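## Task

Take the foam block from the desk and set it on top of the low shelf beneath the SAMPLES sign, without shifting that shelf. Every low shelf must be standing upright at the end, and the robot must not fall or finish tilted.

## Robot and tools

ROBOT. A wheeled cart with two arms (left_arm, right_arm) and a pan/tilt head. Cameras: head_camera, left_wrist_camera, right_wrist_camera. The cart footprint is 0.53 m wide, spanning x = -0.35 to 0.07 m; above wheel height (0.13 m) it is 0.46 m wide with its front at x = 0.01. Each arm swivels about a vertical pan axis at x = -0.060, y = +0.155 (left) or -0.155 (right). Links: upper arm 0.116, forearm 0.135, hand 0.162 m; shoulder 0.89 m up. The fixed jaw tip reaches roughly 0.44 m from its pan axis and cannot go below about 0.54 m above the floor. At the start both arms are folded with jaws closed, making the robot 0.65 m wide.

FRAMES. All positions are metres. Base frame: origin on the floor between the drive wheels, x ahead, y left, z up; left_hand and right_hand (tips of the fixed jaws) are reported here, and a held object sits toward the swinging jaw. Hand axes: z along the fingers, y from swinging to fixed jaw. base_odometry is in the frame the base had when the scene began; it counts wheel rotation only (slip looks like travel, bumps that rotate the cart are missed). Heading in rad, left positive, -3.142 to 3.142.

move. Optional parts: base, joints, speeds, plus cameras and blocking. base is one velocity command {x_m_s, turn_rad_s, for_s}: forward speed in m/s (negative reverses), left turn rate in rad/s (negative turns right), applied for for_s seconds, then stopped. It is a rate over time, not a target; omitted velocities are 0; no sideways motion. Allowed magnitudes: x_m_s 0.005-0.291 or 0, turn_rad_s 0.02-1.175 or 0, for_s 0.1-7.5. Ramps are 0.5 m/s2 and 2 rad/s2; if |x|/0.291 + |turn|/1.175 exceeds 1 both are scaled down. Very small or near-max commands may undershoot, so check odometry. joints is a dictionary of absolute angle targets in rad, keyed by joint name (each arm separately, e.g. left_arm_elbow_flex_rad). Ranges: head_pan -3.2..3.2 (0 ahead, + left), head_tilt -0.76..1.45 (+ down), shoulder_pan -2.006..2.149, shoulder_lift -1.836..1.772, elbow_flex -1.773..1.58, wrist_flex -1.799..1.772, wrist_roll -2.816..2.978, gripper -0.03..1.944. speeds gives per-joint top speeds in rad/s for that action only (0.08-4.71; defaults head 1.5, pan 1.4, lift/elbow 2, wrist_flex 1.6, roll 1.3; no gripper speed). Unknown keys make a call invalid; out-of-range values get it refused, and a refusal or an unplanned stop cancels the rest of that reply's move/wait/finished_scene calls. blocking true (default) returns when all motion rests; false returns within ~0.5 s. A later move overrides targets of joints it names; if it omits base, a running base velocity is ended. A move with no action just reports state and images.

JOINT GEOMETRY. Pan: at 0 left_arm points left and right_arm right; positive is clockwise from above; straight ahead is +1.571 (left) and -1.571 (right). Bend: lift, elbow and wrist_flex at 0 give an upper arm tilted 0.24 rad outward from vertical with level forearm and fingers; positive bends down; their sum is the finger angle below level (1.571 = pointing down, only possible with the forearm no more than 0.20 rad above level). Roll: -1.522 closes the jaws across the arm's vertical plane with fixed jaw on the left looking outward; 1.619 puts it on the right; 0.049 closes within the plane. Over furniture with level fingers keep the fixed jaw on the left, since the hand body then sticks up rather than down. Gripper: ~0 jaws touch, ~0.075 m gap at 1, 0.106 m at 1.944; each jaw has a small fixed offset. Targets below contact squeeze; closing from wide open grips hardest; -0.03 for thin items.

STOWING. Stowed left_arm: pan -1.75, lift 0.05, elbow 1.35, wrist_flex -1.55, roll -1.52; right_arm identical except pan 1.75. Stow in two steps (wrists first, then the other three) and unstow in reverse order, or a hand may hit or snag on the cart. A turn in place with arms in needs 0.44 m of clear radius; turning or reversing close to furniture can snag and tip the robot.

wait {seconds 0-10, cameras}: lets time pass, returns state, ends early if motions rest. stop {cameras}: brakes all running motions. zoom_image {camera, region [x0,y0,x1,y1] pixels, max 504x504}: enlarges part of that camera's latest image. finished_scene {scene}: ends the current scene by its number; the goal must persist without the robot. Call nothing more in the same reply after ending the first scene.

RESULTS. base_status/joint_status: moving, done, off_target (rested short: load, obstacle or tripped motor), stopped, time_out (a joint move is cut after about 14 s; it then holds), not_followed (clearance check withheld arm targets, which may later resume). Base done means the velocity was sent, shown as sent-for time. on_its_own lists uncommanded motion. The pictures line gives image order. Motor temperatures are per arm in joint_positions order plus gripper; MOTOR HOT appears at 55 C, motors cut out at 70 C (JOINT FAULT/HAND FAULT, limit_stop_at_motor_heat).

CAUTIONS. Loaded or outstretched joints sag downward; compensate upward on the next move. Hand positions can be off by a few cm. A motor stuck more than ~0.30 rad from target (jaws ~0.09) for ~2 s trips and weakens; reset by commanding 0.2 rad back from its reading, away from the failed target. Fast back-and-forth at 4 rad/s also trips. Payload: ~0.4 kg at full reach, ~0.7 kg within 0.28 m. Above ~3 rad/s a held item may be flung. To stop a blocked joint pushing, target its current reading. Avoid pulls or pushes that tip the robot, arm-on-arm contact, never close one hand on the other, no slamming into furniture, no dropping objects from height, and keep the shelves unmoved and upright. Loose items may occasionally be nudged. Thinking time lets the scene run on with the last command held.

Each tool is called by a JSON object that holds its "method" and its "body", one argument or row to a line.

## Session

{"method": "move", "body": {

}}

Scene clock: 0.00 s.
Motor temperatures (°C): left_arm=[34 35 35 34 36 30] | right_arm=[30 29 27 28 32 27]
base_odometry: x=+0.000 y=+0.000 heading=+0.000
base_status: not commanded
joint_positions: head_pan_rad=+0.000 head_tilt_rad=+0.000 left_arm_shoulder_pan_rad=-0.003 left_arm_shoulder_lift_rad=-1.713 left_arm_elbow_flex_rad=+1.441 left_arm_wrist_flex_rad=+1.008 left_arm_wrist_roll_rad=-0.001 left_arm_gripper_rad=+0.000 right_arm_shoulder_pan_rad=+0.003 right_arm_shoulder_lift_rad=-1.719 right_arm_elbow_flex_rad=+1.462 right_arm_wrist_flex_rad=+1.129 right_arm_wrist_roll_rad=+0.000 right_arm_gripper_rad=+0.000
joint_status: not commanded
left_hand: x=-0.0604 y=+0.3122 z=+0.8334 quat_wxyz=(+0.405, -0.914, +0.021, +0.011) (m; base frame)
right_hand: x=-0.0604 y=-0.2963 z=+0.8163 quat_wxyz=(+0.008, +0.024, +0.939, -0.342) (m; base frame)
pictures: head_camera, left_wrist_camera, right_wrist_camera
Images, in order (width x height): head_camera 644x476, left_wrist_camera 644x476, right_wrist_camera 644x476.

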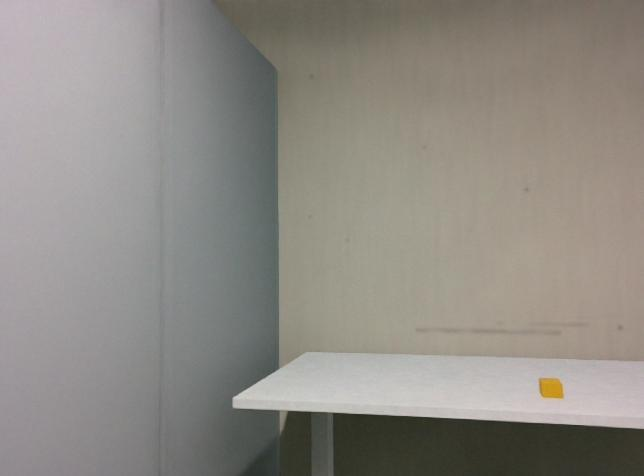

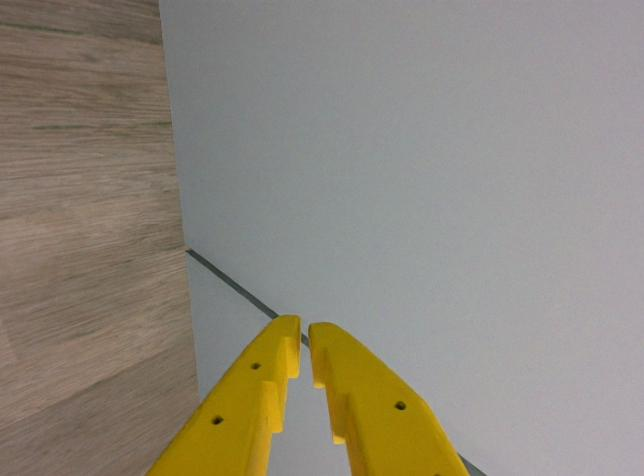

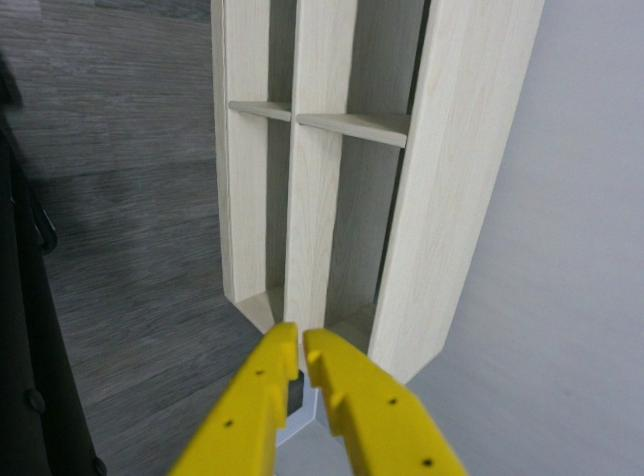

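{"method": "move", "body": {
  "joints": {"head_pan_rad":-0.9,"head_tilt_rad":0.3},
  "cameras": ["head_camera"]
}}

{"method": "move", "body": {
  "joints": {"head_pan_rad":-1.8,"head_tilt_rad":0.3},
  "cameras": ["head_camera"]
}}

{"method": "move", "body": {
  "joints": {"head_pan_rad":-2.9,"head_tilt_rad":0.3},
  "cameras": ["head_camera"]
}}

{"method": "move", "body": {
  "joints": {"head_pan_rad":2.2,"head_tilt_rad":0.3},
  "cameras": ["head_camera"]
}}

{"method": "move", "body": {
  "joints": {"head_pan_rad":-0.3,"head_tilt_rad":0.5},
  "cameras": ["head_camera"]
}}

Scene clock: 9.30 s.
move: done
base_odometry: x=+0.000 y=+0.000 heading=+0.000
base_status: not commanded
joint_positions: head_pan_rad=-0.891 head_tilt_rad=+0.292 left_arm_shoulder_pan_rad=-0.003 left_arm_shoulder_lift_rad=-1.713 left_arm_elbow_flex_rad=+1.441 left_arm_wrist_flex_rad=+1.008 left_arm_wrist_roll_rad=-0.001 left_arm_gripper_rad=+0.000 right_arm_shoulder_pan_rad=+0.003 right_arm_shoulder_lift_rad=-1.719 right_arm_elbow_flex_rad=+1.462 right_arm_wrist_flex_rad=+1.129 right_arm_wrist_roll_rad=+0.000 right_arm_gripper_rad=+0.000
joint_status: all done
left_hand: x=-0.0604 y=+0.3122 z=+0.8334 quat_wxyz=(+0.405, -0.914, +0.021, +0.011) (m; base frame)
right_hand: x=-0.0604 y=-0.2963 z=+0.8163 quat_wxyz=(+0.008, +0.024, +0.939, -0.342) (m; base frame)
pictures: head_camera
Images, in order (width x height): head_camera 644x476.

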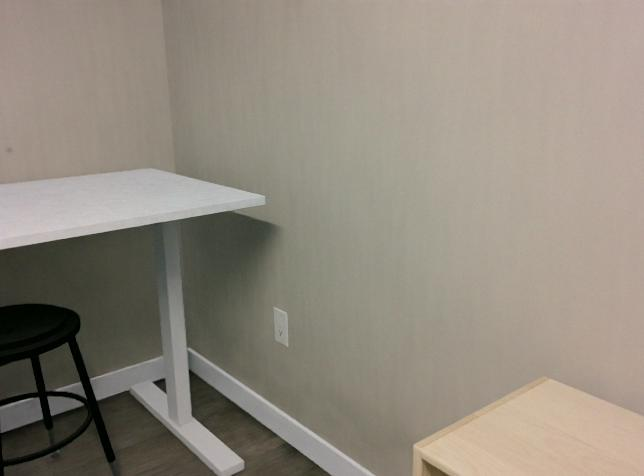

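Scene clock: 10.70 s.
move: done
base_odometry: x=+0.000 y=+0.000 heading=+0.000
base_status: not commanded
joint_positions: head_pan_rad=-1.790 head_tilt_rad=+0.292 left_arm_shoulder_pan_rad=-0.003 left_arm_shoulder_lift_rad=-1.713 left_arm_elbow_flex_rad=+1.441 left_arm_wrist_flex_rad=+1.008 left_arm_wrist_roll_rad=-0.001 left_arm_gripper_rad=+0.000 right_arm_shoulder_pan_rad=+0.003 right_arm_shoulder_lift_rad=-1.719 right_arm_elbow_flex_rad=+1.462 right_arm_wrist_flex_rad=+1.129 right_arm_wrist_roll_rad=+0.000 right_arm_gripper_rad=+0.000
joint_status: all done
left_hand: x=-0.0604 y=+0.3122 z=+0.8334 quat_wxyz=(+0.405, -0.914, +0.021, +0.011) (m; base frame)
right_hand: x=-0.0604 y=-0.2963 z=+0.8163 quat_wxyz=(+0.008, +0.024, +0.939, -0.342) (m; base frame)
pictures: head_camera
Images, in order (width x height): head_camera 644x476.

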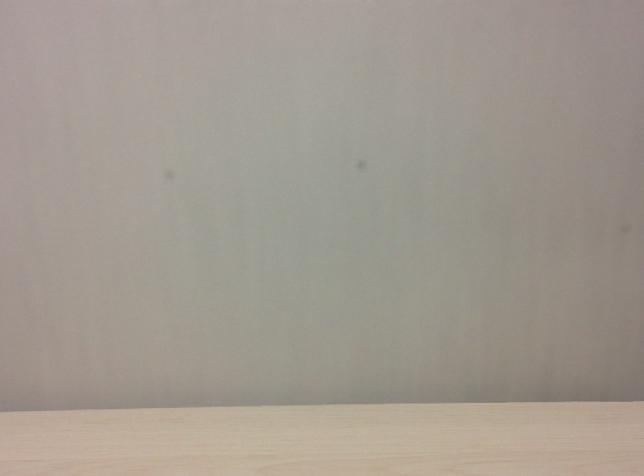

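Scene clock: 12.23 s.
move: done
base_odometry: x=+0.000 y=+0.000 heading=+0.000
base_status: not commanded
joint_positions: head_pan_rad=-2.890 head_tilt_rad=+0.292 left_arm_shoulder_pan_rad=-0.003 left_arm_shoulder_lift_rad=-1.713 left_arm_elbow_flex_rad=+1.441 left_arm_wrist_flex_rad=+1.008 left_arm_wrist_roll_rad=-0.001 left_arm_gripper_rad=+0.000 right_arm_shoulder_pan_rad=+0.003 right_arm_shoulder_lift_rad=-1.719 right_arm_elbow_flex_rad=+1.462 right_arm_wrist_flex_rad=+1.129 right_arm_wrist_roll_rad=+0.000 right_arm_gripper_rad=+0.000
joint_status: all done
left_hand: x=-0.0604 y=+0.3122 z=+0.8334 quat_wxyz=(+0.405, -0.914, +0.021, +0.011) (m; base frame)
right_hand: x=-0.0604 y=-0.2963 z=+0.8163 quat_wxyz=(+0.008, +0.024, +0.939, -0.342) (m; base frame)
pictures: head_camera
Images, in order (width x height): head_camera 644x476.

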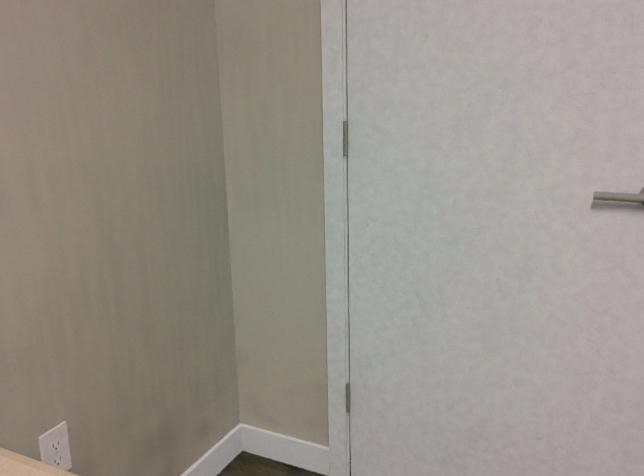

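Scene clock: 16.43 s.
move: done
base_odometry: x=+0.000 y=+0.000 heading=+0.000
base_status: not commanded
joint_positions: head_pan_rad=+2.189 head_tilt_rad=+0.292 left_arm_shoulder_pan_rad=-0.003 left_arm_shoulder_lift_rad=-1.713 left_arm_elbow_flex_rad=+1.441 left_arm_wrist_flex_rad=+1.008 left_arm_wrist_roll_rad=-0.001 left_arm_gripper_rad=+0.000 right_arm_shoulder_pan_rad=+0.003 right_arm_shoulder_lift_rad=-1.719 right_arm_elbow_flex_rad=+1.462 right_arm_wrist_flex_rad=+1.129 right_arm_wrist_roll_rad=+0.000 right_arm_gripper_rad=+0.000
joint_status: all done
left_hand: x=-0.0604 y=+0.3122 z=+0.8334 quat_wxyz=(+0.405, -0.914, +0.021, +0.011) (m; base frame)
right_hand: x=-0.0604 y=-0.2963 z=+0.8163 quat_wxyz=(+0.008, +0.024, +0.939, -0.342) (m; base frame)
pictures: head_camera
Images, in order (width x height): head_camera 644x476.

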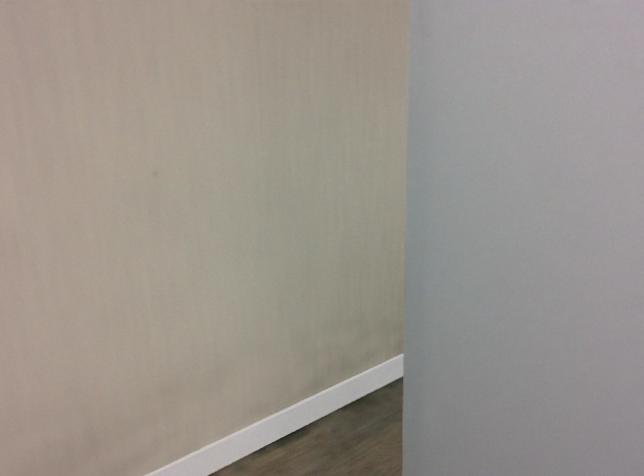

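Scene clock: 18.90 s.
move: done
base_odometry: x=+0.000 y=+0.000 heading=+0.000
base_status: not commanded
joint_positions: head_pan_rad=-0.291 head_tilt_rad=+0.493 left_arm_shoulder_pan_rad=-0.003 left_arm_shoulder_lift_rad=-1.713 left_arm_elbow_flex_rad=+1.441 left_arm_wrist_flex_rad=+1.008 left_arm_wrist_roll_rad=-0.001 left_arm_gripper_rad=+0.000 right_arm_shoulder_pan_rad=+0.003 right_arm_shoulder_lift_rad=-1.719 right_arm_elbow_flex_rad=+1.462 right_arm_wrist_flex_rad=+1.129 right_arm_wrist_roll_rad=+0.000 right_arm_gripper_rad=+0.000
joint_status: all done
left_hand: x=-0.0604 y=+0.3122 z=+0.8334 quat_wxyz=(+0.405, -0.914, +0.021, +0.011) (m; base frame)
right_hand: x=-0.0604 y=-0.2963 z=+0.8163 quat_wxyz=(+0.008, +0.024, +0.939, -0.342) (m; base frame)
pictures: head_camera
Images, in order (width x height): head_camera 644x476.

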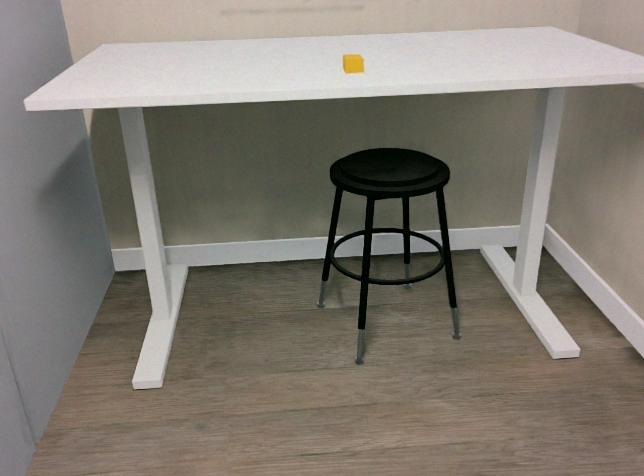

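{"method": "move", "body": {
  "joints": {"head_pan_rad":-1.6,"head_tilt_rad":-0.3},
  "cameras": ["head_camera"]
}}

{"method": "move", "body": {
  "joints": {"head_pan_rad":-0.9,"head_tilt_rad":-0.3},
  "cameras": ["head_camera"]
}}

{"method": "move", "body": {
  "joints": {"head_pan_rad":-1.0,"head_tilt_rad":0.8},
  "cameras": ["head_camera"]
}}

{"method": "move", "body": {
  "joints": {"head_pan_rad":-1.8,"head_tilt_rad":0.8},
  "cameras": ["head_camera"]
}}

{"method": "move", "body": {
  "joints": {"head_pan_rad":-2.5,"head_tilt_rad":0.8},
  "cameras": ["head_camera"]
}}

{"method": "move", "body": {
  "joints": {"head_pan_rad":-2.4,"head_tilt_rad":-0.3},
  "cameras": ["head_camera"]
}}

Scene clock: 33.40 s.
move: done
base_odometry: x=+0.000 y=+0.000 heading=+0.000
base_status: not commanded
joint_positions: head_pan_rad=-1.591 head_tilt_rad=-0.290 left_arm_shoulder_pan_rad=-0.003 left_arm_shoulder_lift_rad=-1.713 left_arm_elbow_flex_rad=+1.441 left_arm_wrist_flex_rad=+1.008 left_arm_wrist_roll_rad=-0.001 left_arm_gripper_rad=+0.000 right_arm_shoulder_pan_rad=+0.003 right_arm_shoulder_lift_rad=-1.719 right_arm_elbow_flex_rad=+1.462 right_arm_wrist_flex_rad=+1.129 right_arm_wrist_roll_rad=+0.000 right_arm_gripper_rad=+0.000
joint_status: all done
left_hand: x=-0.0604 y=+0.3122 z=+0.8334 quat_wxyz=(+0.405, -0.914, +0.021, +0.011) (m; base frame)
right_hand: x=-0.0604 y=-0.2963 z=+0.8163 quat_wxyz=(+0.008, +0.024, +0.939, -0.342) (m; base frame)
pictures: head_camera
Images, in order (width x height): head_camera 644x476.

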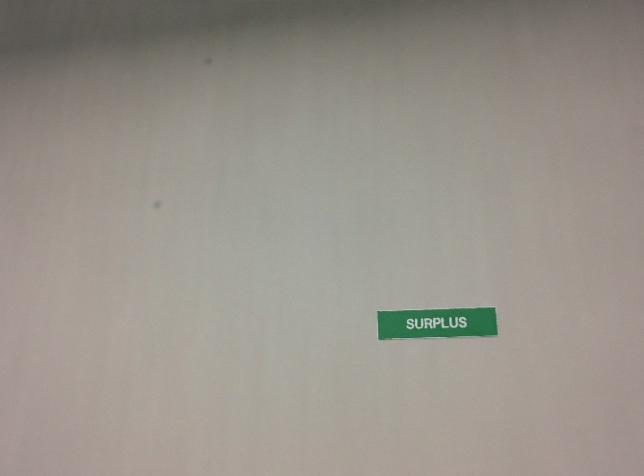

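Scene clock: 34.67 s.
move: done
base_odometry: x=+0.000 y=+0.000 heading=+0.000
base_status: not commanded
joint_positions: head_pan_rad=-0.911 head_tilt_rad=-0.290 left_arm_shoulder_pan_rad=-0.003 left_arm_shoulder_lift_rad=-1.713 left_arm_elbow_flex_rad=+1.441 left_arm_wrist_flex_rad=+1.008 left_arm_wrist_roll_rad=-0.001 left_arm_gripper_rad=+0.000 right_arm_shoulder_pan_rad=+0.003 right_arm_shoulder_lift_rad=-1.719 right_arm_elbow_flex_rad=+1.462 right_arm_wrist_flex_rad=+1.129 right_arm_wrist_roll_rad=+0.000 right_arm_gripper_rad=+0.000
joint_status: all done
left_hand: x=-0.0604 y=+0.3122 z=+0.8334 quat_wxyz=(+0.405, -0.914, +0.021, +0.011) (m; base frame)
right_hand: x=-0.0604 y=-0.2963 z=+0.8163 quat_wxyz=(+0.008, +0.024, +0.939, -0.342) (m; base frame)
pictures: head_camera
Images, in order (width x height): head_camera 644x476.

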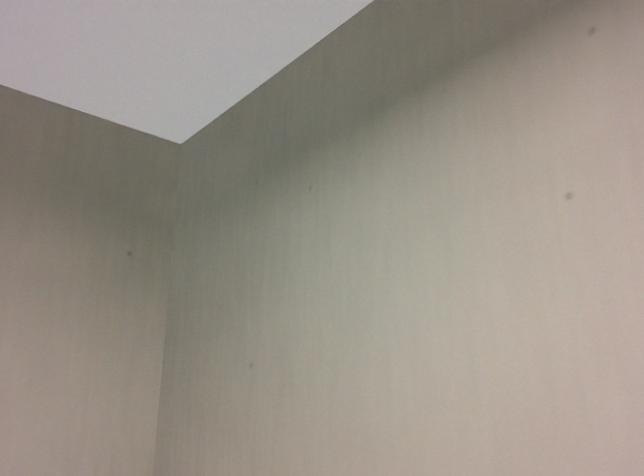

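Scene clock: 36.20 s.
move: done
base_odometry: x=+0.000 y=+0.000 heading=+0.000
base_status: not commanded
joint_positions: head_pan_rad=-0.991 head_tilt_rad=+0.794 left_arm_shoulder_pan_rad=-0.003 left_arm_shoulder_lift_rad=-1.713 left_arm_elbow_flex_rad=+1.441 left_arm_wrist_flex_rad=+1.008 left_arm_wrist_roll_rad=-0.001 left_arm_gripper_rad=+0.000 right_arm_shoulder_pan_rad=+0.003 right_arm_shoulder_lift_rad=-1.719 right_arm_elbow_flex_rad=+1.462 right_arm_wrist_flex_rad=+1.129 right_arm_wrist_roll_rad=+0.000 right_arm_gripper_rad=+0.000
joint_status: all done
left_hand: x=-0.0604 y=+0.3122 z=+0.8334 quat_wxyz=(+0.405, -0.914, +0.021, +0.011) (m; base frame)
right_hand: x=-0.0604 y=-0.2963 z=+0.8163 quat_wxyz=(+0.008, +0.024, +0.939, -0.342) (m; base frame)
pictures: head_camera
Images, in order (width x height): head_camera 644x476.

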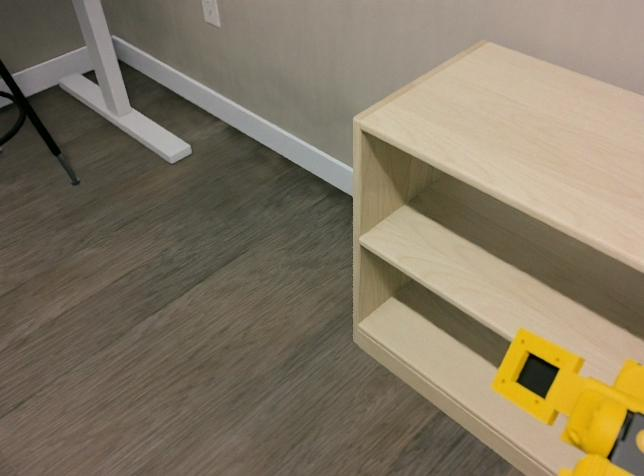

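Scene clock: 37.53 s.
move: done
base_odometry: x=+0.000 y=+0.000 heading=+0.000
base_status: not commanded
joint_positions: head_pan_rad=-1.790 head_tilt_rad=+0.794 left_arm_shoulder_pan_rad=-0.003 left_arm_shoulder_lift_rad=-1.713 left_arm_elbow_flex_rad=+1.441 left_arm_wrist_flex_rad=+1.008 left_arm_wrist_roll_rad=-0.001 left_arm_gripper_rad=+0.000 right_arm_shoulder_pan_rad=+0.003 right_arm_shoulder_lift_rad=-1.719 right_arm_elbow_flex_rad=+1.462 right_arm_wrist_flex_rad=+1.129 right_arm_wrist_roll_rad=+0.000 right_arm_gripper_rad=+0.000
joint_status: all done
left_hand: x=-0.0604 y=+0.3122 z=+0.8334 quat_wxyz=(+0.405, -0.914, +0.021, +0.011) (m; base frame)
right_hand: x=-0.0604 y=-0.2963 z=+0.8163 quat_wxyz=(+0.008, +0.024, +0.939, -0.342) (m; base frame)
pictures: head_camera
Images, in order (width x height): head_camera 644x476.

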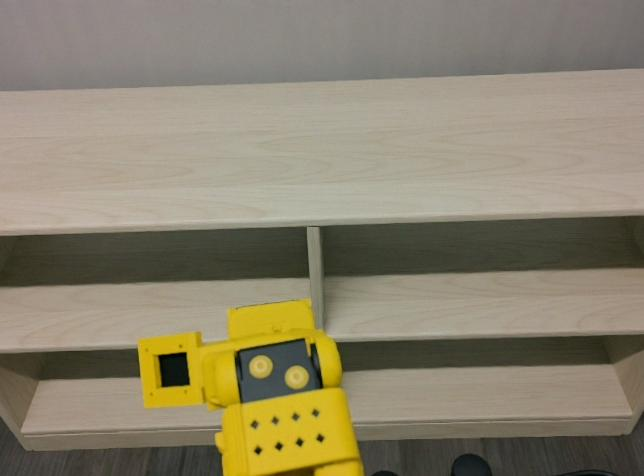

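Scene clock: 38.80 s.
move: done
base_odometry: x=+0.000 y=+0.000 heading=+0.000
base_status: not commanded
joint_positions: head_pan_rad=-2.491 head_tilt_rad=+0.794 left_arm_shoulder_pan_rad=-0.003 left_arm_shoulder_lift_rad=-1.713 left_arm_elbow_flex_rad=+1.441 left_arm_wrist_flex_rad=+1.008 left_arm_wrist_roll_rad=-0.001 left_arm_gripper_rad=+0.000 right_arm_shoulder_pan_rad=+0.003 right_arm_shoulder_lift_rad=-1.719 right_arm_elbow_flex_rad=+1.462 right_arm_wrist_flex_rad=+1.129 right_arm_wrist_roll_rad=+0.000 right_arm_gripper_rad=+0.000
joint_status: all done
left_hand: x=-0.0604 y=+0.3122 z=+0.8334 quat_wxyz=(+0.405, -0.914, +0.021, +0.011) (m; base frame)
right_hand: x=-0.0604 y=-0.2963 z=+0.8163 quat_wxyz=(+0.008, +0.024, +0.939, -0.342) (m; base frame)
pictures: head_camera
Images, in order (width x height): head_camera 644x476.

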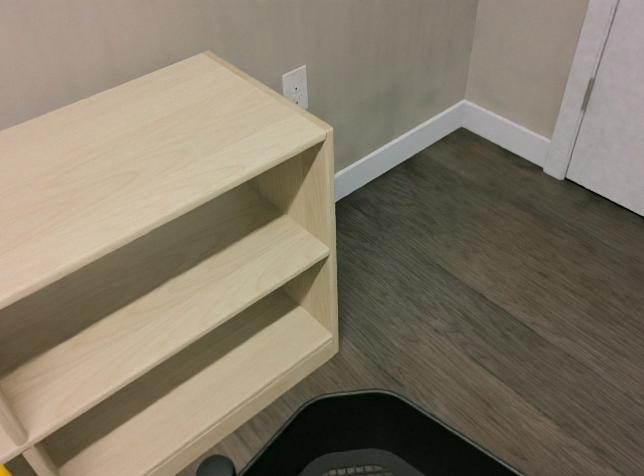

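Scene clock: 40.33 s.
move: done
base_odometry: x=+0.000 y=+0.000 heading=+0.000
base_status: not commanded
joint_positions: head_pan_rad=-2.412 head_tilt_rad=-0.290 left_arm_shoulder_pan_rad=-0.003 left_arm_shoulder_lift_rad=-1.713 left_arm_elbow_flex_rad=+1.441 left_arm_wrist_flex_rad=+1.008 left_arm_wrist_roll_rad=-0.001 left_arm_gripper_rad=+0.000 right_arm_shoulder_pan_rad=+0.003 right_arm_shoulder_lift_rad=-1.719 right_arm_elbow_flex_rad=+1.462 right_arm_wrist_flex_rad=+1.129 right_arm_wrist_roll_rad=+0.000 right_arm_gripper_rad=+0.000
joint_status: all done
left_hand: x=-0.0604 y=+0.3122 z=+0.8334 quat_wxyz=(+0.405, -0.914, +0.021, +0.011) (m; base frame)
right_hand: x=-0.0604 y=-0.2963 z=+0.8163 quat_wxyz=(+0.008, +0.024, +0.939, -0.342) (m; base frame)
pictures: head_camera
Images, in order (width x height): head_camera 644x476.

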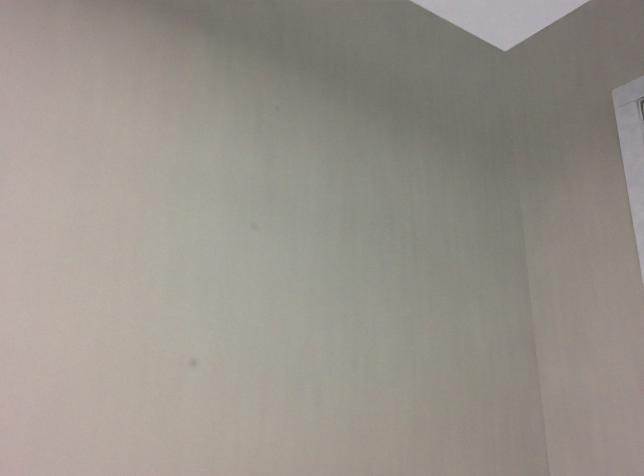

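{"method": "move", "body": {
  "base": {"turn_rad_s":-0.5,"for_s":0.7},
  "joints": {"head_pan_rad":0,"head_tilt_rad":0.5},
  "cameras": ["head_camera"]
}}

{"method": "move", "body": {
  "base": {"x_m_s":0.2,"for_s":2},
  "cameras": ["head_camera"]
}}

Scene clock: 60.93 s.
move: done
base_odometry: x=-0.001 y=+0.000 heading=-0.350
base_status: done (sent for 0.7 of 0.7 s)
joint_positions: head_pan_rad=-0.011 head_tilt_rad=+0.493 left_arm_shoulder_pan_rad=+0.002 left_arm_shoulder_lift_rad=-1.713 left_arm_elbow_flex_rad=+1.441 left_arm_wrist_flex_rad=+1.008 left_arm_wrist_roll_rad=-0.001 left_arm_gripper_rad=+0.000 right_arm_shoulder_pan_rad=+0.003 right_arm_shoulder_lift_rad=-1.719 right_arm_elbow_flex_rad=+1.462 right_arm_wrist_flex_rad=+1.129 right_arm_wrist_roll_rad=+0.000 right_arm_gripper_rad=+0.000
joint_status: all done
left_hand: x=-0.0597 y=+0.3122 z=+0.8334 quat_wxyz=(+0.405, -0.914, +0.023, +0.010) (m; base frame)
right_hand: x=-0.0604 y=-0.2963 z=+0.8163 quat_wxyz=(+0.008, +0.024, +0.939, -0.342) (m; base frame)
pictures: head_camera
Images, in order (width x height): head_camera 644x476.

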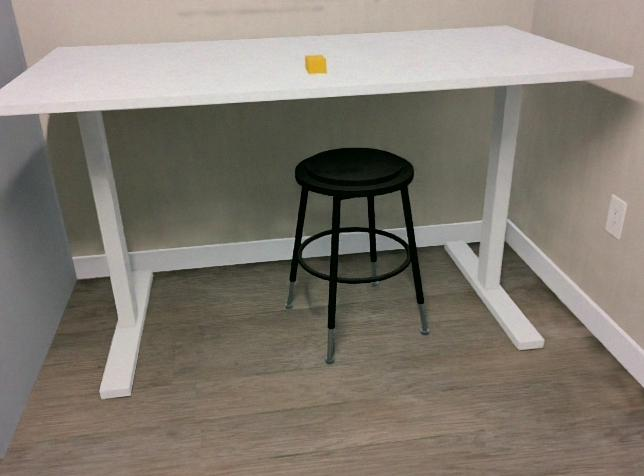

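Scene clock: 63.93 s.
move: done
base_odometry: x=+0.375 y=-0.138 heading=-0.352
base_status: done (sent for 2 of 2 s)
joint_positions: head_pan_rad=-0.011 head_tilt_rad=+0.493 left_arm_shoulder_pan_rad=-0.003 left_arm_shoulder_lift_rad=-1.713 left_arm_elbow_flex_rad=+1.441 left_arm_wrist_flex_rad=+1.008 left_arm_wrist_roll_rad=-0.001 left_arm_gripper_rad=+0.000 right_arm_shoulder_pan_rad=+0.001 right_arm_shoulder_lift_rad=-1.719 right_arm_elbow_flex_rad=+1.462 right_arm_wrist_flex_rad=+1.129 right_arm_wrist_roll_rad=+0.000 right_arm_gripper_rad=+0.000
joint_status: not commanded
left_hand: x=-0.0604 y=+0.3122 z=+0.8334 quat_wxyz=(+0.405, -0.914, +0.021, +0.011) (m; base frame)
right_hand: x=-0.0602 y=-0.2963 z=+0.8163 quat_wxyz=(+0.008, +0.023, +0.939, -0.342) (m; base frame)
pictures: head_camera
Images, in order (width x height): head_camera 644x476.

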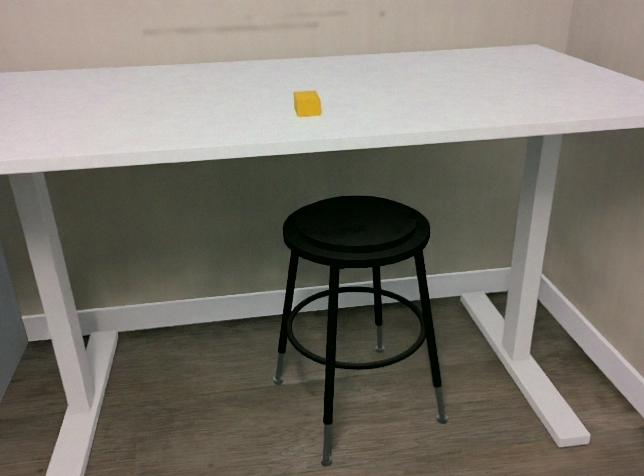

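{"method": "move", "body": {
  "base": {"turn_rad_s":0.5,"for_s":0.57}
}}

{"method": "move", "body": {
  "base": {"x_m_s":0.25,"for_s":3.6}
}}

{"method": "move", "body": {
  "base": {"turn_rad_s":-0.3,"for_s":0.36},
  "joints": {"head_tilt_rad":0.75},
  "cameras": ["head_camera"]
}}

Scene clock: 100.33 s.
move: done
base_odometry: x=+0.375 y=-0.138 heading=-0.066
base_status: done (sent for 0.57 of 0.57 s)
joint_positions: head_pan_rad=-0.011 head_tilt_rad=+0.493 left_arm_shoulder_pan_rad=-0.006 left_arm_shoulder_lift_rad=-1.713 left_arm_elbow_flex_rad=+1.441 left_arm_wrist_flex_rad=+1.008 left_arm_wrist_roll_rad=-0.001 left_arm_gripper_rad=+0.000 right_arm_shoulder_pan_rad=-0.004 right_arm_shoulder_lift_rad=-1.719 right_arm_elbow_flex_rad=+1.462 right_arm_wrist_flex_rad=+1.129 right_arm_wrist_roll_rad=+0.000 right_arm_gripper_rad=+0.000
joint_status: not commanded
left_hand: x=-0.0609 y=+0.3122 z=+0.8334 quat_wxyz=(+0.405, -0.914, +0.020, +0.011) (m; base frame)
right_hand: x=-0.0595 y=-0.2963 z=+0.8163 quat_wxyz=(+0.009, +0.021, +0.939, -0.342) (m; base frame)
pictures: none

Scene clock: 105.10 s.
move: done
base_odometry: x=+1.274 y=-0.199 heading=-0.070
base_status: done (sent for 3.6 of 3.6 s)
joint_positions: head_pan_rad=-0.011 head_tilt_rad=+0.493 left_arm_shoulder_pan_rad=-0.004 left_arm_shoulder_lift_rad=-1.713 left_arm_elbow_flex_rad=+1.441 left_arm_wrist_flex_rad=+1.008 left_arm_wrist_roll_rad=-0.001 left_arm_gripper_rad=+0.000 right_arm_shoulder_pan_rad=+0.000 right_arm_shoulder_lift_rad=-1.719 right_arm_elbow_flex_rad=+1.462 right_arm_wrist_flex_rad=+1.129 right_arm_wrist_roll_rad=+0.000 right_arm_gripper_rad=+0.000
joint_status: not commanded
left_hand: x=-0.0607 y=+0.3122 z=+0.8334 quat_wxyz=(+0.405, -0.914, +0.021, +0.011) (m; base frame)
right_hand: x=-0.0600 y=-0.2963 z=+0.8163 quat_wxyz=(+0.008, +0.023, +0.939, -0.342) (m; base frame)
pictures: none

Scene clock: 106.07 s.
move: done
base_odometry: x=+1.274 y=-0.199 heading=-0.176
base_status: done (sent for 0.37 of 0.37 s)
joint_positions: head_pan_rad=-0.011 head_tilt_rad=+0.744 left_arm_shoulder_pan_rad=-0.001 left_arm_shoulder_lift_rad=-1.713 left_arm_elbow_flex_rad=+1.441 left_arm_wrist_flex_rad=+1.008 left_arm_wrist_roll_rad=-0.001 left_arm_gripper_rad=+0.000 right_arm_shoulder_pan_rad=+0.004 right_arm_shoulder_lift_rad=-1.719 right_arm_elbow_flex_rad=+1.462 right_arm_wrist_flex_rad=+1.129 right_arm_wrist_roll_rad=+0.000 right_arm_gripper_rad=+0.000
joint_status: all done
left_hand: x=-0.0602 y=+0.3122 z=+0.8334 quat_wxyz=(+0.405, -0.914, +0.022, +0.010) (m; base frame)
right_hand: x=-0.0606 y=-0.2963 z=+0.8163 quat_wxyz=(+0.008, +0.025, +0.939, -0.342) (m; base frame)
pictures: head_camera
Images, in order (width x height): head_camera 644x476.

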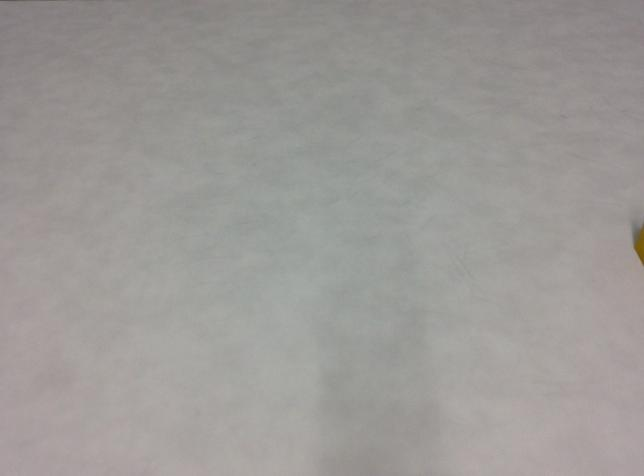

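{"method": "move", "body": {
  "joints": {"head_pan_rad":-0.4,"head_tilt_rad":1.2},
  "cameras": ["head_camera"]
}}

Scene clock: 111.93 s.
move: done
base_odometry: x=+1.274 y=-0.199 heading=-0.176
base_status: not commanded
joint_positions: head_pan_rad=-0.391 head_tilt_rad=+1.194 left_arm_shoulder_pan_rad=-0.001 left_arm_shoulder_lift_rad=-1.713 left_arm_elbow_flex_rad=+1.441 left_arm_wrist_flex_rad=+1.008 left_arm_wrist_roll_rad=-0.001 left_arm_gripper_rad=+0.000 right_arm_shoulder_pan_rad=+0.004 right_arm_shoulder_lift_rad=-1.719 right_arm_elbow_flex_rad=+1.462 right_arm_wrist_flex_rad=+1.129 right_arm_wrist_roll_rad=+0.000 right_arm_gripper_rad=+0.000
joint_status: all done
left_hand: x=-0.0602 y=+0.3122 z=+0.8334 quat_wxyz=(+0.405, -0.914, +0.022, +0.010) (m; base frame)
right_hand: x=-0.0606 y=-0.2963 z=+0.8163 quat_wxyz=(+0.008, +0.025, +0.939, -0.342) (m; base frame)
pictures: head_camera
Images, in order (width x height): head_camera 644x476.

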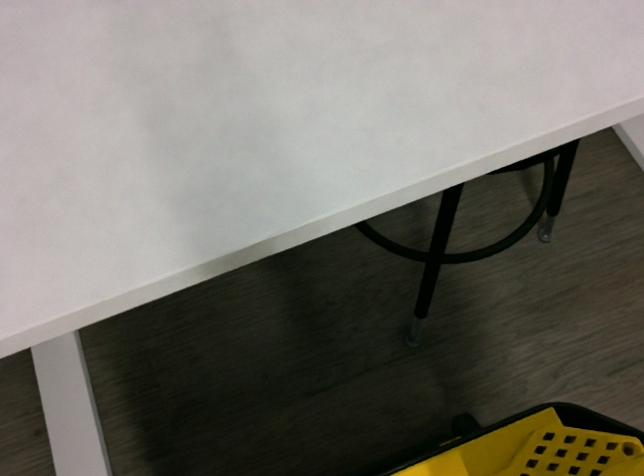

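{"method": "move", "body": {
  "joints": {"right_arm_shoulder_lift_rad":0.44,"right_arm_elbow_flex_rad":-0.41,"right_arm_wrist_flex_rad":0.31,"right_arm_wrist_roll_rad":-1.522,"right_arm_gripper_rad":1.2}
}}

{"method": "move", "body": {
  "joints": {"right_arm_shoulder_pan_rad":-1.25,"head_pan_rad":-0.5,"head_tilt_rad":0.9},
  "cameras": ["head_camera","right_wrist_camera"]
}}

Scene clock: 145.10 s.
move: done
base_odometry: x=+1.274 y=-0.199 heading=-0.176
base_status: not commanded
joint_positions: head_pan_rad=-0.391 head_tilt_rad=+1.194 left_arm_shoulder_pan_rad=-0.001 left_arm_shoulder_lift_rad=-1.713 left_arm_elbow_flex_rad=+1.441 left_arm_wrist_flex_rad=+1.008 left_arm_wrist_roll_rad=-0.001 left_arm_gripper_rad=+0.000 right_arm_shoulder_pan_rad=+0.004 right_arm_shoulder_lift_rad=+0.457 right_arm_elbow_flex_rad=-0.360 right_arm_wrist_flex_rad=+0.327 right_arm_wrist_roll_rad=-1.514 right_arm_gripper_rad=+1.190
joint_status: all done
left_hand: x=-0.0602 y=+0.3122 z=+0.8334 quat_wxyz=(+0.405, -0.914, +0.022, +0.010) (m; base frame)
right_hand: x=-0.0539 y=-0.5412 z=+0.9087 quat_wxyz=(+0.382, +0.593, +0.595, -0.386) (m; base frame)
pictures: none

Scene clock: 146.73 s.
move: done
base_odometry: x=+1.274 y=-0.199 heading=-0.176
base_status: not commanded
joint_positions: head_pan_rad=-0.491 head_tilt_rad=+0.914 left_arm_shoulder_pan_rad=-0.001 left_arm_shoulder_lift_rad=-1.713 left_arm_elbow_flex_rad=+1.441 left_arm_wrist_flex_rad=+1.008 left_arm_wrist_roll_rad=-0.001 left_arm_gripper_rad=+0.000 right_arm_shoulder_pan_rad=-1.243 right_arm_shoulder_lift_rad=+0.457 right_arm_elbow_flex_rad=-0.360 right_arm_wrist_flex_rad=+0.327 right_arm_wrist_roll_rad=-1.514 right_arm_gripper_rad=+1.190
joint_status: all done
left_hand: x=-0.0602 y=+0.3122 z=+0.8334 quat_wxyz=(+0.405, -0.914, +0.022, +0.010) (m; base frame)
right_hand: x=+0.3081 y=-0.2720 z=+0.9087 quat_wxyz=(+0.535, +0.134, +0.829, -0.091) (m; base frame)
pictures: head_camera, right_wrist_camera
Images, in order (width x height): head_camera 644x476, right_wrist_camera 644x476.

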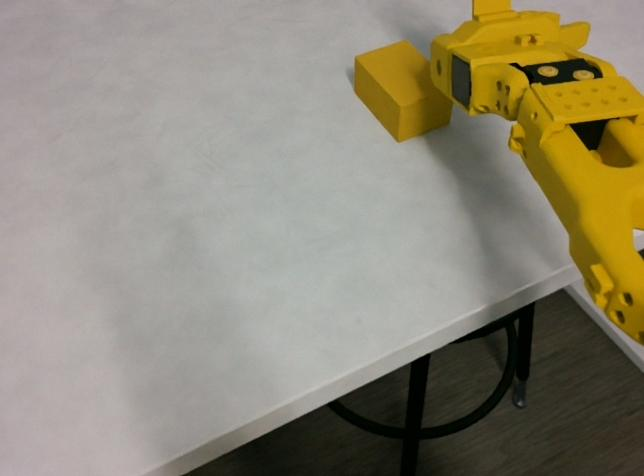

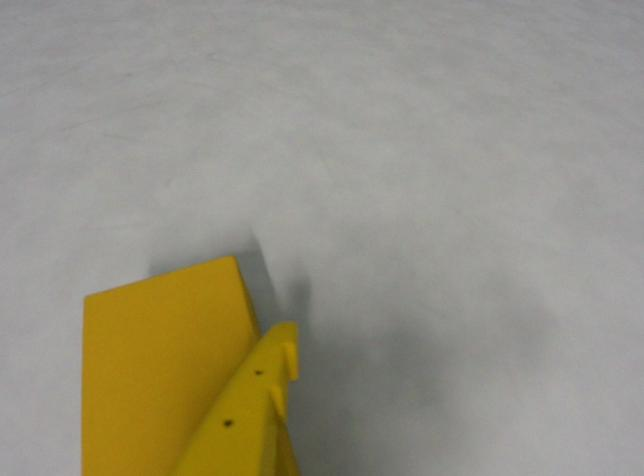

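{"method": "move", "body": {
  "joints": {"right_arm_shoulder_pan_rad":-1.46},
  "cameras": ["head_camera","right_wrist_camera"]
}}

Scene clock: 159.53 s.
move: done
base_odometry: x=+1.274 y=-0.199 heading=-0.176
base_status: not commanded
joint_positions: head_pan_rad=-0.491 head_tilt_rad=+0.914 left_arm_shoulder_pan_rad=-0.001 left_arm_shoulder_lift_rad=-1.713 left_arm_elbow_flex_rad=+1.441 left_arm_wrist_flex_rad=+1.008 left_arm_wrist_roll_rad=-0.001 left_arm_gripper_rad=+0.000 right_arm_shoulder_pan_rad=-1.453 right_arm_shoulder_lift_rad=+0.457 right_arm_elbow_flex_rad=-0.360 right_arm_wrist_flex_rad=+0.327 right_arm_wrist_roll_rad=-1.514 right_arm_gripper_rad=+1.190
joint_status: all done
left_hand: x=-0.0602 y=+0.3122 z=+0.8334 quat_wxyz=(+0.405, -0.914, +0.022, +0.010) (m; base frame)
right_hand: x=+0.3244 y=-0.1927 z=+0.9087 quat_wxyz=(+0.542, +0.046, +0.839, -0.034) (m; base frame)
pictures: head_camera, right_wrist_camera
Images, in order (width x height): head_camera 644x476, right_wrist_camera 644x476.

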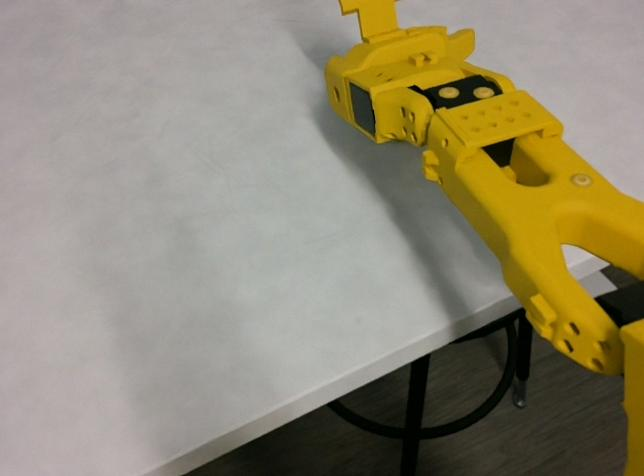

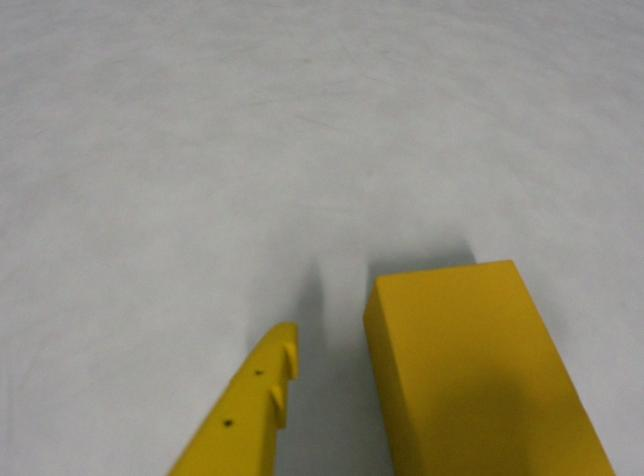

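{"method": "move", "body": {
  "joints": {"right_arm_shoulder_pan_rad":-1.40,"right_arm_gripper_rad":1.5}
}}

{"method": "move", "body": {
  "joints": {"right_arm_shoulder_lift_rad":0.74,"right_arm_elbow_flex_rad":-0.22,"right_arm_wrist_flex_rad":-0.2},
  "speeds": {"right_arm_shoulder_lift_rad":0.4,"right_arm_elbow_flex_rad":0.25,"right_arm_wrist_flex_rad":0.65},
  "cameras": ["head_camera","right_wrist_camera"]
}}

Scene clock: 170.57 s.
move: done
base_odometry: x=+1.274 y=-0.199 heading=-0.176
base_status: not commanded
joint_positions: head_pan_rad=-0.491 head_tilt_rad=+0.914 left_arm_shoulder_pan_rad=-0.001 left_arm_shoulder_lift_rad=-1.713 left_arm_elbow_flex_rad=+1.441 left_arm_wrist_flex_rad=+1.008 left_arm_wrist_roll_rad=-0.001 left_arm_gripper_rad=+0.000 right_arm_shoulder_pan_rad=-1.406 right_arm_shoulder_lift_rad=+0.457 right_arm_elbow_flex_rad=-0.360 right_arm_wrist_flex_rad=+0.327 right_arm_wrist_roll_rad=-1.526 right_arm_gripper_rad=+1.491
joint_status: all done
left_hand: x=-0.0602 y=+0.3122 z=+0.8334 quat_wxyz=(+0.405, -0.914, +0.022, +0.010) (m; base frame)
right_hand: x=+0.3222 y=-0.2109 z=+0.9088 quat_wxyz=(+0.541, +0.071, +0.837, -0.044) (m; base frame)
pictures: none

Scene clock: 171.97 s.
move: done
base_odometry: x=+1.274 y=-0.199 heading=-0.176
base_status: not commanded
joint_positions: head_pan_rad=-0.491 head_tilt_rad=+0.914 left_arm_shoulder_pan_rad=-0.001 left_arm_shoulder_lift_rad=-1.713 left_arm_elbow_flex_rad=+1.441 left_arm_wrist_flex_rad=+1.008 left_arm_wrist_roll_rad=-0.001 left_arm_gripper_rad=+0.000 right_arm_shoulder_pan_rad=-1.407 right_arm_shoulder_lift_rad=+0.714 right_arm_elbow_flex_rad=-0.244 right_arm_wrist_flex_rad=-0.199 right_arm_wrist_roll_rad=-1.514 right_arm_gripper_rad=+1.491
joint_status: all done
left_hand: x=-0.0602 y=+0.3122 z=+0.8334 quat_wxyz=(+0.405, -0.914, +0.022, +0.010) (m; base frame)
right_hand: x=+0.3383 y=-0.2130 z=+0.8609 quat_wxyz=(+0.603, +0.062, +0.794, -0.052) (m; base frame)
pictures: head_camera, right_wrist_camera
Images, in order (width x height): head_camera 644x476, right_wrist_camera 644x476.

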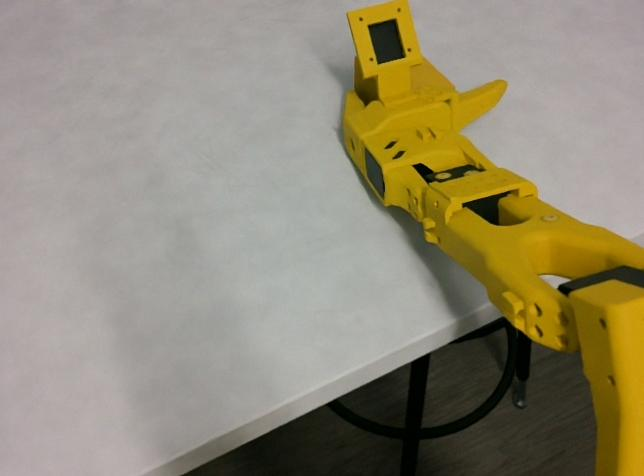

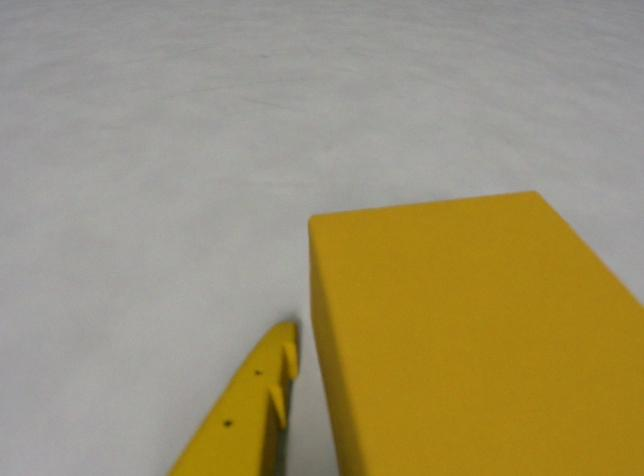

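{"method": "move", "body": {
  "joints": {"right_arm_shoulder_lift_rad":0.85,"right_arm_elbow_flex_rad":-0.24,"right_arm_wrist_flex_rad":-0.25},
  "speeds": {"right_arm_shoulder_lift_rad":0.3},
  "cameras": ["head_camera","right_wrist_camera"]
}}

{"method": "move", "body": {
  "joints": {"right_arm_gripper_rad":0.25},
  "cameras": ["head_camera","right_wrist_camera"]
}}

Scene clock: 180.97 s.
move: off_target
base_odometry: x=+1.274 y=-0.199 heading=-0.176
base_status: not commanded
joint_positions: head_pan_rad=-0.491 head_tilt_rad=+0.914 left_arm_shoulder_pan_rad=-0.001 left_arm_shoulder_lift_rad=-1.713 left_arm_elbow_flex_rad=+1.441 left_arm_wrist_flex_rad=+1.008 left_arm_wrist_roll_rad=-0.001 left_arm_gripper_rad=+0.000 right_arm_shoulder_pan_rad=-1.407 right_arm_shoulder_lift_rad=+0.745 right_arm_elbow_flex_rad=-0.254 right_arm_wrist_flex_rad=-0.253 right_arm_wrist_roll_rad=-1.514 right_arm_gripper_rad=+1.491
joint_status: right_arm_shoulder_lift_rad off_target (ended at +0.745, target +0.850); the others done
left_hand: x=-0.0602 y=+0.3122 z=+0.8334 quat_wxyz=(+0.405, -0.914, +0.022, +0.010) (m; base frame)
right_hand: x=+0.3405 y=-0.2133 z=+0.8608 quat_wxyz=(+0.616, +0.061, +0.784, -0.053) (m; base frame)
pictures: head_camera, right_wrist_camera
Images, in order (width x height): head_camera 644x476, right_wrist_camera 644x476.

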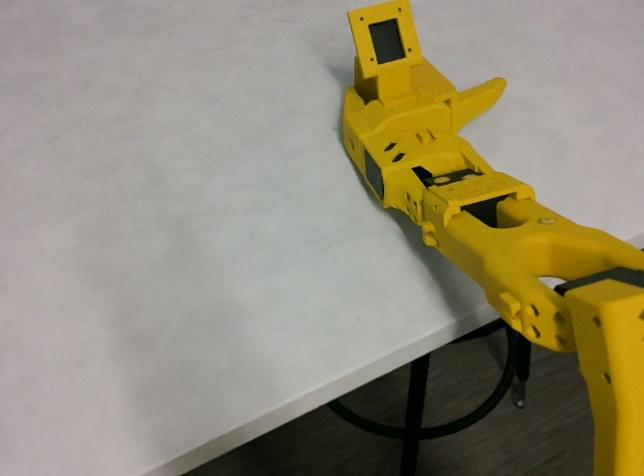

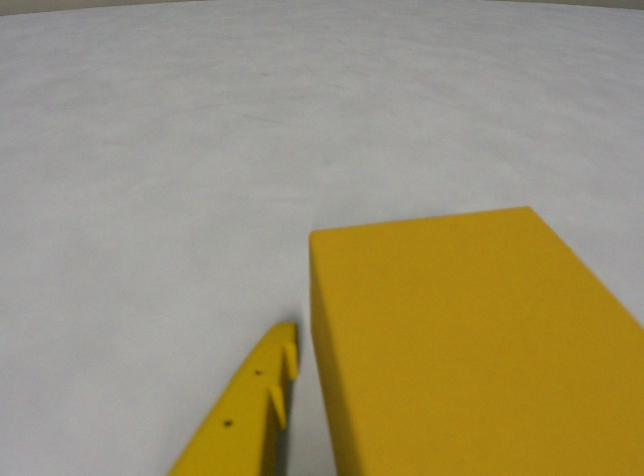

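Scene clock: 182.13 s.
move: off_target
base_odometry: x=+1.274 y=-0.199 heading=-0.176
base_status: not commanded
joint_positions: head_pan_rad=-0.491 head_tilt_rad=+0.914 left_arm_shoulder_pan_rad=-0.001 left_arm_shoulder_lift_rad=-1.713 left_arm_elbow_flex_rad=+1.441 left_arm_wrist_flex_rad=+1.008 left_arm_wrist_roll_rad=-0.001 left_arm_gripper_rad=+0.000 right_arm_shoulder_pan_rad=-1.399 right_arm_shoulder_lift_rad=+0.746 right_arm_elbow_flex_rad=-0.259 right_arm_wrist_flex_rad=-0.261 right_arm_wrist_roll_rad=-1.514 right_arm_gripper_rad=+0.755
joint_status: right_arm_gripper_rad off_target (ended at +0.754, target +0.250)
left_hand: x=-0.0602 y=+0.3122 z=+0.8334 quat_wxyz=(+0.405, -0.914, +0.022, +0.010) (m; base frame)
right_hand: x=+0.3408 y=-0.2165 z=+0.8627 quat_wxyz=(+0.620, +0.064, +0.780, -0.056) (m; base frame)
pictures: head_camera, right_wrist_camera
Images, in order (width x height): head_camera 644x476, right_wrist_camera 644x476.

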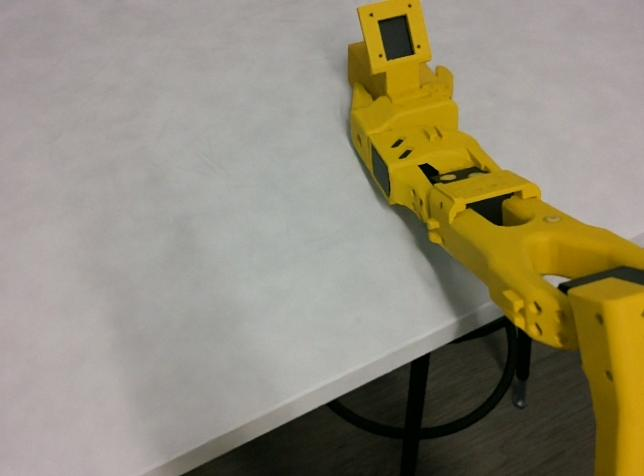

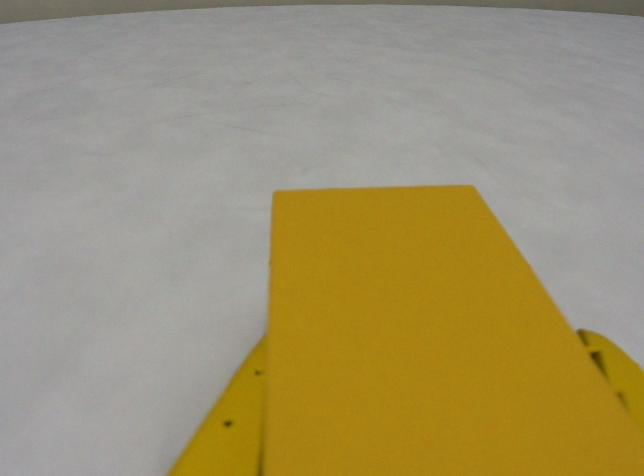

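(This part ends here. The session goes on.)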